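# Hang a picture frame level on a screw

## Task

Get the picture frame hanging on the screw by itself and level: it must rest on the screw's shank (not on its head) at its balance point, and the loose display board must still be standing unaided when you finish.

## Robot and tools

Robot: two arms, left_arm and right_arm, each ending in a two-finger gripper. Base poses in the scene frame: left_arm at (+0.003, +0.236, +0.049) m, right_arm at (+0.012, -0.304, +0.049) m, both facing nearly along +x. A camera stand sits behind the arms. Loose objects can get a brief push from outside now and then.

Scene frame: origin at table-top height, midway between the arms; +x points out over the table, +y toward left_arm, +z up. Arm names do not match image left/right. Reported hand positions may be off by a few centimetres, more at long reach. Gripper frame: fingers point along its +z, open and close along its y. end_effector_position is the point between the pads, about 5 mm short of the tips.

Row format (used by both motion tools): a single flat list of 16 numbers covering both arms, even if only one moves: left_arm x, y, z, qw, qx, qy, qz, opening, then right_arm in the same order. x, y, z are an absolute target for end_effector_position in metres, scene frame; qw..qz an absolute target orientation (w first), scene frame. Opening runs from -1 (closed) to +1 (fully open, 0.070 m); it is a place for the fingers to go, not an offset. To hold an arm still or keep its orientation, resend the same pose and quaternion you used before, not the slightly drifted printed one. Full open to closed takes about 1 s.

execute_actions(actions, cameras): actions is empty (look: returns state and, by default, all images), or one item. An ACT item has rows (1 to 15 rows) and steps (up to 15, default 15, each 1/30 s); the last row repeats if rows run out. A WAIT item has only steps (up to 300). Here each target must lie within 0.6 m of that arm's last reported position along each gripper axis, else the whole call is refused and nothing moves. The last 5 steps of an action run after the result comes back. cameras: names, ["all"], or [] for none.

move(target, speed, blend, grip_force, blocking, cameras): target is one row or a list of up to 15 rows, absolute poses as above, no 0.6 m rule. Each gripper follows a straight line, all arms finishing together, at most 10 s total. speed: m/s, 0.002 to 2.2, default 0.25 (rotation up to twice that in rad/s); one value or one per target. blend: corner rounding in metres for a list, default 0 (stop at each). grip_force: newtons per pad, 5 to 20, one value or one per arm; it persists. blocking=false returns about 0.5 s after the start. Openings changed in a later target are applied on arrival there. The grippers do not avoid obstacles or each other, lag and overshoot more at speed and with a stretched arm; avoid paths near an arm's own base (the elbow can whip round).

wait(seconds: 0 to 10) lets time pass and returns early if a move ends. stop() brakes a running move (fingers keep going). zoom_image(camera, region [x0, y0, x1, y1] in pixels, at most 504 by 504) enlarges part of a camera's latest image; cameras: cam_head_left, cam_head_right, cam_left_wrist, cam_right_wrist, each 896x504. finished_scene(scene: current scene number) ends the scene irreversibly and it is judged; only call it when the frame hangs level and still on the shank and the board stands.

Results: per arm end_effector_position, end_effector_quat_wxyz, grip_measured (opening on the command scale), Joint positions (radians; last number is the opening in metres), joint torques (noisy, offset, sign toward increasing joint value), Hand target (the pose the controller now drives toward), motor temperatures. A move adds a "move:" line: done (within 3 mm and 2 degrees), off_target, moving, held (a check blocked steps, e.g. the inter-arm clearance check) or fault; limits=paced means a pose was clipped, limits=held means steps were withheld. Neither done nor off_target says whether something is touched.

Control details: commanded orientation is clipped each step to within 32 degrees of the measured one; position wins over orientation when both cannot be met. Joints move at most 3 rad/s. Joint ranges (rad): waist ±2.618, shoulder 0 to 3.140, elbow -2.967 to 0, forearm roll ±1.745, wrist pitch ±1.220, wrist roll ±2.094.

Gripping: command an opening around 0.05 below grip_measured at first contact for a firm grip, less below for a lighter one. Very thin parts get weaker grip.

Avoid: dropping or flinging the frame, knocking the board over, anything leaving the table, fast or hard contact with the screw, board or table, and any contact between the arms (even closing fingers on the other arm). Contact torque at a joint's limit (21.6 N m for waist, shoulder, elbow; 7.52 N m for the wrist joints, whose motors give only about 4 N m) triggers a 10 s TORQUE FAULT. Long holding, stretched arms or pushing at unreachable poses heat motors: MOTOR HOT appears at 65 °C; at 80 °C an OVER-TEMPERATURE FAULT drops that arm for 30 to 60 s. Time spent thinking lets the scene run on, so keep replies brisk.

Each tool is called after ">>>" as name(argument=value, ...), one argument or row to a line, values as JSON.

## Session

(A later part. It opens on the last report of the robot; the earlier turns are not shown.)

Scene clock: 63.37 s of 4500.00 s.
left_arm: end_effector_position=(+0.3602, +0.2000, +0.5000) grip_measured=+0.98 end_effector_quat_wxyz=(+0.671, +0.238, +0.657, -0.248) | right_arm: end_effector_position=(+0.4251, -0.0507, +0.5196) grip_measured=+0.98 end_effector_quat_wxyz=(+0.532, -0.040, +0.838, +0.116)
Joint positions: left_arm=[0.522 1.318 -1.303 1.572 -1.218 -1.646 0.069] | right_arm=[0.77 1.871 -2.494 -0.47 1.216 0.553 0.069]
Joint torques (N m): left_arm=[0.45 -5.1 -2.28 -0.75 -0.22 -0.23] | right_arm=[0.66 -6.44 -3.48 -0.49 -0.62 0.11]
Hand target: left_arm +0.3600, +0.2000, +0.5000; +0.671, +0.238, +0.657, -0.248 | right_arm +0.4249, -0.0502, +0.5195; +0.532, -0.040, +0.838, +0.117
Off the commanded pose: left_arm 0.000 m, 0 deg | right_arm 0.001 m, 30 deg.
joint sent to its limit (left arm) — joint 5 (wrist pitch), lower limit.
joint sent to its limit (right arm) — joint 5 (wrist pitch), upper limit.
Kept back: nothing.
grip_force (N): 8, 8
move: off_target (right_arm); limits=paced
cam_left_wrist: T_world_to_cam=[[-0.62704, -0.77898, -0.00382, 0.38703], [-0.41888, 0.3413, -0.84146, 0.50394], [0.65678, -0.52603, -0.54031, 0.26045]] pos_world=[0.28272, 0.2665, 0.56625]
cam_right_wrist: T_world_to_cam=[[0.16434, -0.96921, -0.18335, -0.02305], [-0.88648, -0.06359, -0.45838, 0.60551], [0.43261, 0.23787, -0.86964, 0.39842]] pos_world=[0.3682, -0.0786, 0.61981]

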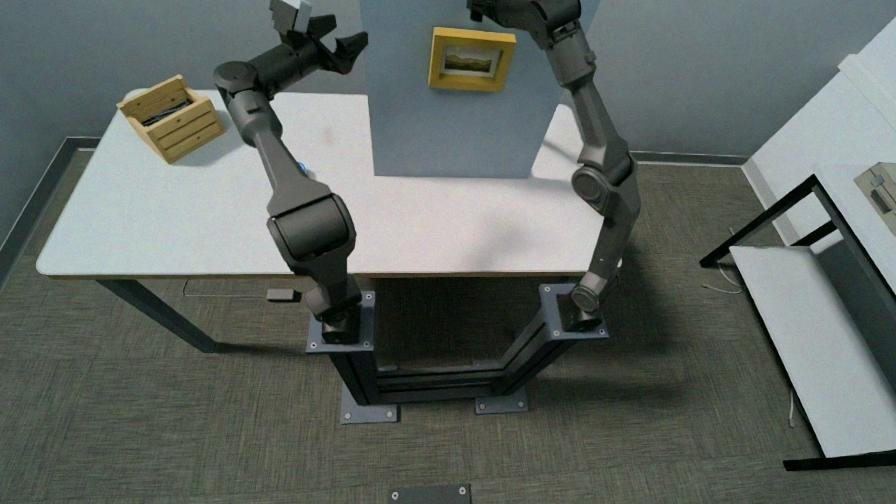

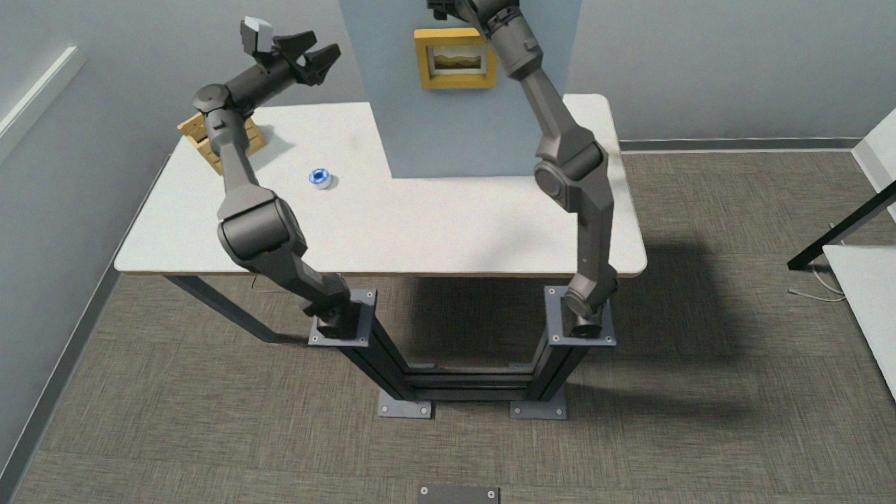

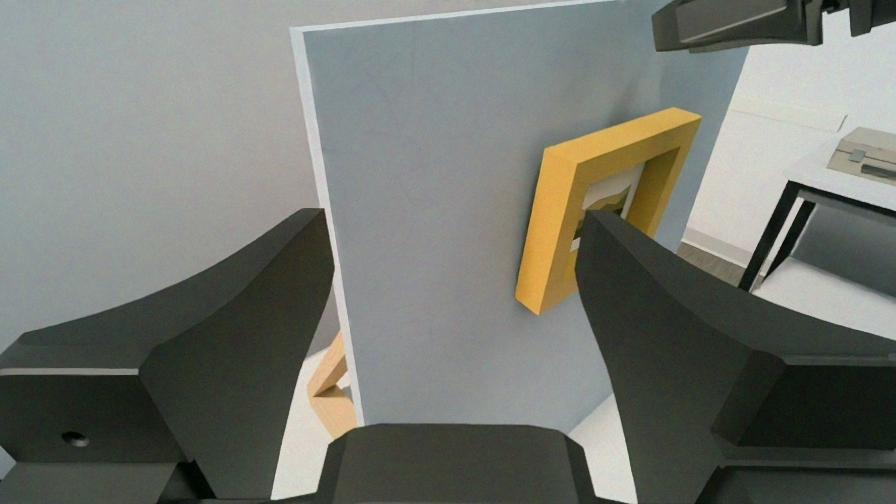

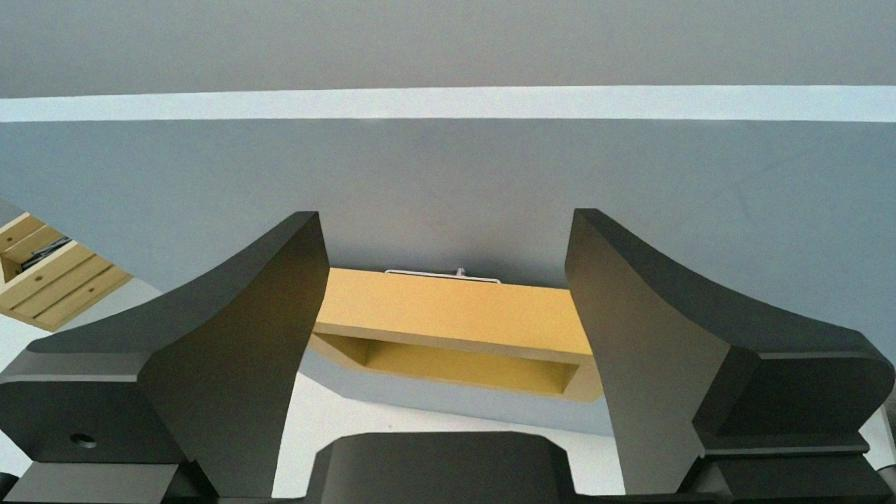

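>>> zoom_image(
  camera="cam_right_wrist",
  region=[370, 240, 530, 310],
)

>>> zoom_image(
  camera="cam_right_wrist",
  region=[300, 240, 620, 410],
)

Scaled by 3.150 from the camera's image (finer frame: 1280x720).

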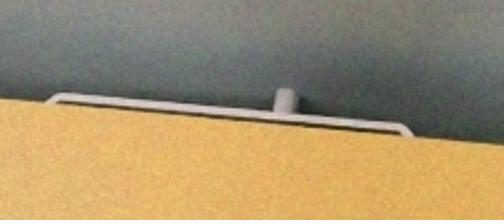

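Scaled by 1.575 from the camera's image (finer frame: 1280x720).

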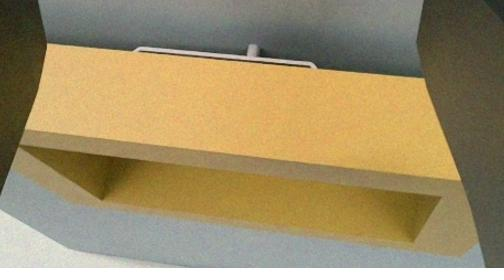

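>>> move(
  target=[
    [0.36,0.2,0.5,0.671,0.238,0.657,-0.248,1,0.445,-0.05,0.491,0.532,-0.040,0.838,0.117,1],
  ],
  speed=0.08,
  cameras=["cam_right_wrist"],
)

>>> zoom_image(
  camera="cam_right_wrist",
  region=[370, 220, 530, 310],
)

>>> zoom_image(
  camera="cam_right_wrist",
  region=[430, 240, 510, 290],
)

Scene clock: 65.47 s of 4500.00 s.
left_arm: end_effector_position=(+0.3602, +0.2000, +0.5000) grip_measured=+0.98 end_effector_quat_wxyz=(+0.671, +0.238, +0.657, -0.248) | right_arm: end_effector_position=(+0.4424, -0.0500, +0.4943) grip_measured=+0.98 end_effector_quat_wxyz=(+0.533, -0.040, +0.836, +0.120)
Joint positions: left_arm=[0.522 1.318 -1.303 1.572 -1.218 -1.646 0.069] | right_arm=[0.73 1.808 -2.255 -0.467 1.037 0.611 0.069]
Joint torques (N m): left_arm=[0.39 -5.17 -2.42 -0.75 -0.19 -0.18] | right_arm=[-5.7 0.91 -1.84 -1.28 -1.3 -0.22]
Hand target: left_arm +0.3600, +0.2000, +0.5000; +0.671, +0.238, +0.657, -0.248 | right_arm +0.4450, -0.0500, +0.4910; +0.532, -0.040, +0.838, +0.117
Off the commanded pose: left_arm 0.000 m, 0 deg | right_arm 0.004 m, 0 deg.
joint sent to its limit (left arm) — joint 5 (wrist pitch), lower limit.
Kept back: nothing.
grip_force (N): 8, 8
move: off_target (right_arm)
cam_right_wrist: T_world_to_cam=[[0.16947, -0.96715, -0.1895, -0.029], [-0.88441, -0.0644, -0.46225, 0.61019], [0.43486, 0.24593, -0.86626, 0.36646]] pos_world=[0.38521, -0.07888, 0.59401]

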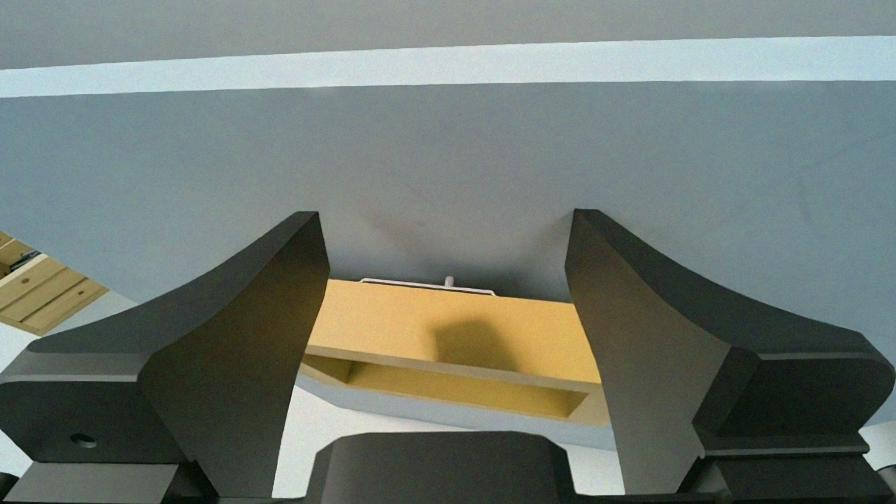

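Scaled by 3.150 from the camera's image (finer frame: 1280x720).

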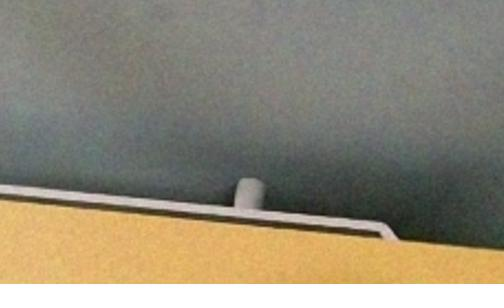

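Scaled by 6.300 from the camera's image (finer frame: 1280x720).

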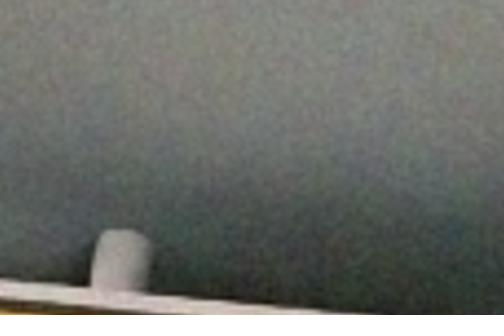

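>>> move(
  target=[
    [0.36,0.2,0.5,0.671,0.238,0.657,-0.248,1,0.425,-0.05,0.515,0.532,-0.040,0.838,0.117,1],
    [0.36,0.2,0.5,0.671,0.238,0.657,-0.248,1,0.33,-0.12,0.53,0.532,-0.04,0.838,0.117,1],
    [0.36,0.2,0.5,0.671,0.238,0.657,-0.248,1,0.36,-0.24,0.5,0.661,-0.263,0.649,0.270,1],
  ],
  speed=[0.05,0.2,0.3],
  cameras=["all"],
)

>>> zoom_image(
  camera="cam_head_right",
  region=[405, 15, 515, 105],
)

>>> zoom_image(
  camera="cam_head_left",
  region=[420, 15, 530, 105],
)

>>> zoom_image(
  camera="cam_right_wrist",
  region=[190, 60, 470, 340],
)

Scene clock: 70.17 s of 4500.00 s.
left_arm: end_effector_position=(+0.3602, +0.2000, +0.5000) grip_measured=+0.98 end_effector_quat_wxyz=(+0.671, +0.238, +0.657, -0.248) | right_arm: end_effector_position=(+0.3605, -0.2404, +0.4990) grip_measured=+0.98 end_effector_quat_wxyz=(+0.661, -0.261, +0.650, +0.270)
Joint positions: left_arm=[0.522 1.318 -1.303 1.572 -1.218 -1.646 0.069] | right_arm=[-0.422 1.3 -1.289 1.562 1.216 -1.492 0.069]
Joint torques (N m): left_arm=[0.37 -4.89 -2.27 -0.76 -0.22 -0.16] | right_arm=[0.73 -4.33 -4.51 0.97 -0.12 0.27]
Hand target: left_arm +0.3600, +0.2000, +0.5000; +0.671, +0.238, +0.657, -0.248 | right_arm +0.3600, -0.2399, +0.5000; +0.661, -0.262, +0.649, +0.269
Off the commanded pose: left_arm 0.000 m, 0 deg | right_arm 0.001 m, 0 deg.
joint sent to its limit (left arm) — joint 5 (wrist pitch), lower limit.
joint sent to its limit (right arm) — joint 5 (wrist pitch), upper limit.
Kept back: nothing.
grip_force (N): 8, 8
move: done
cam_left_wrist: T_world_to_cam=[[-0.62704, -0.77898, -0.00382, 0.38703], [-0.41888, 0.3413, -0.84146, 0.50394], [0.65678, -0.52603, -0.54031, 0.26045]] pos_world=[0.28272, 0.2665, 0.56625]
cam_right_wrist: T_world_to_cam=[[0.68902, -0.7234, -0.04413, -0.39966], [-0.45597, -0.38536, -0.80224, 0.4658], [0.56333, 0.57288, -0.59537, 0.35003]] pos_world=[0.29058, -0.31014, 0.56444]

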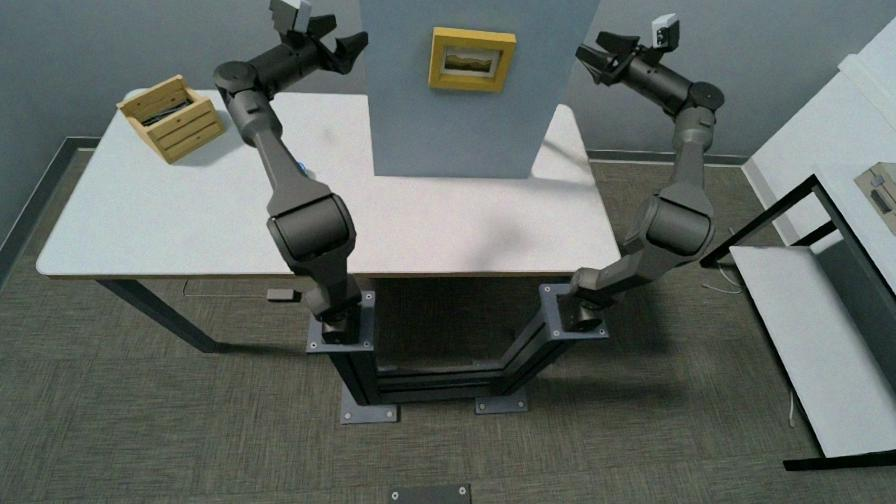

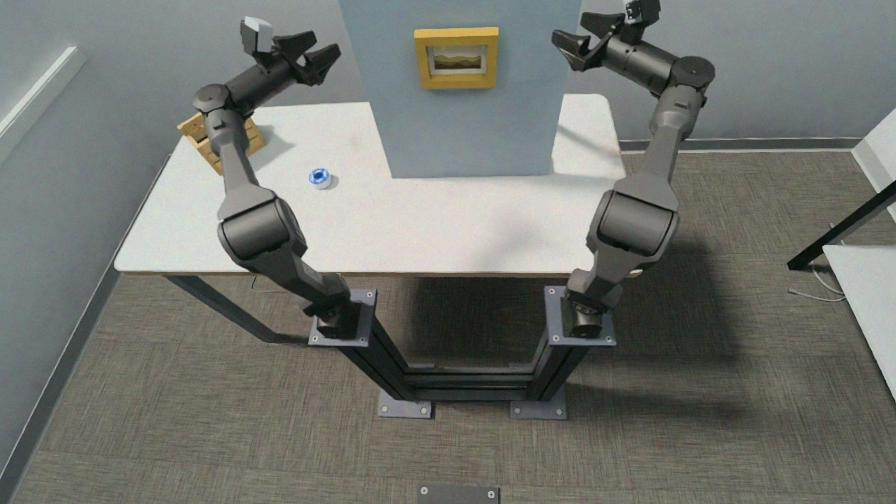

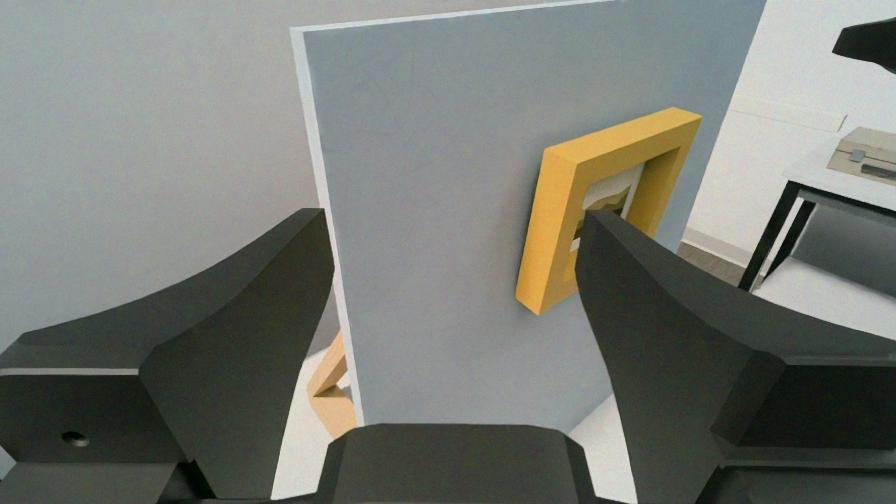

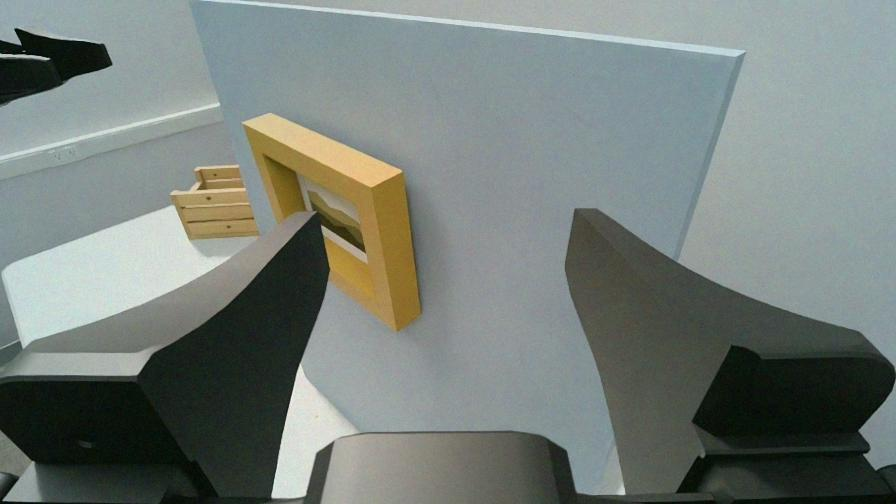

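Scaled by 4.582 from the camera's image (finer frame: 1280x720).

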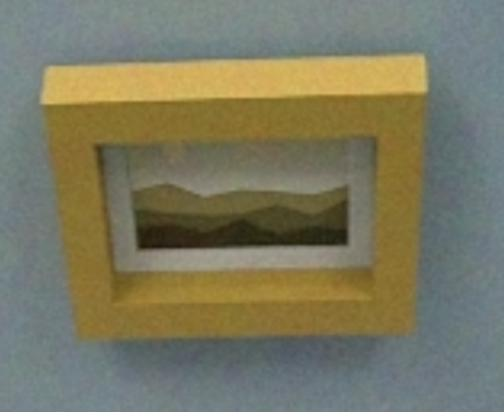

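Scaled by 4.582 from the camera's image (finer frame: 1280x720).

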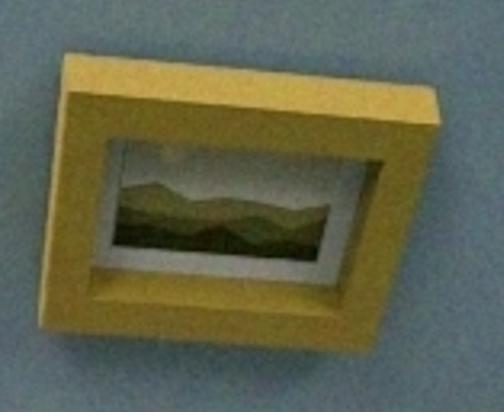

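Scaled by 1.800 from the camera's image (finer frame: 1280x720).

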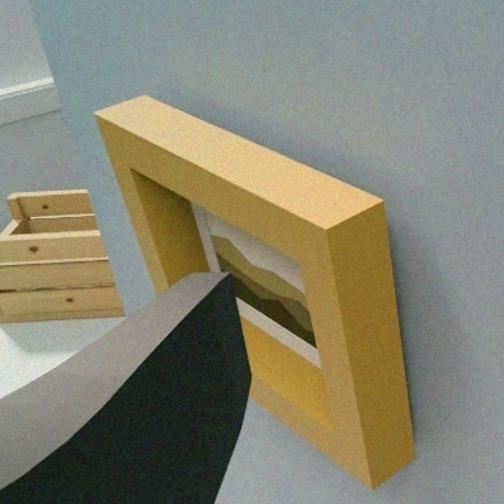

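>>> finished_scene(
  scene=1,
)

The scene is finished: the task was done.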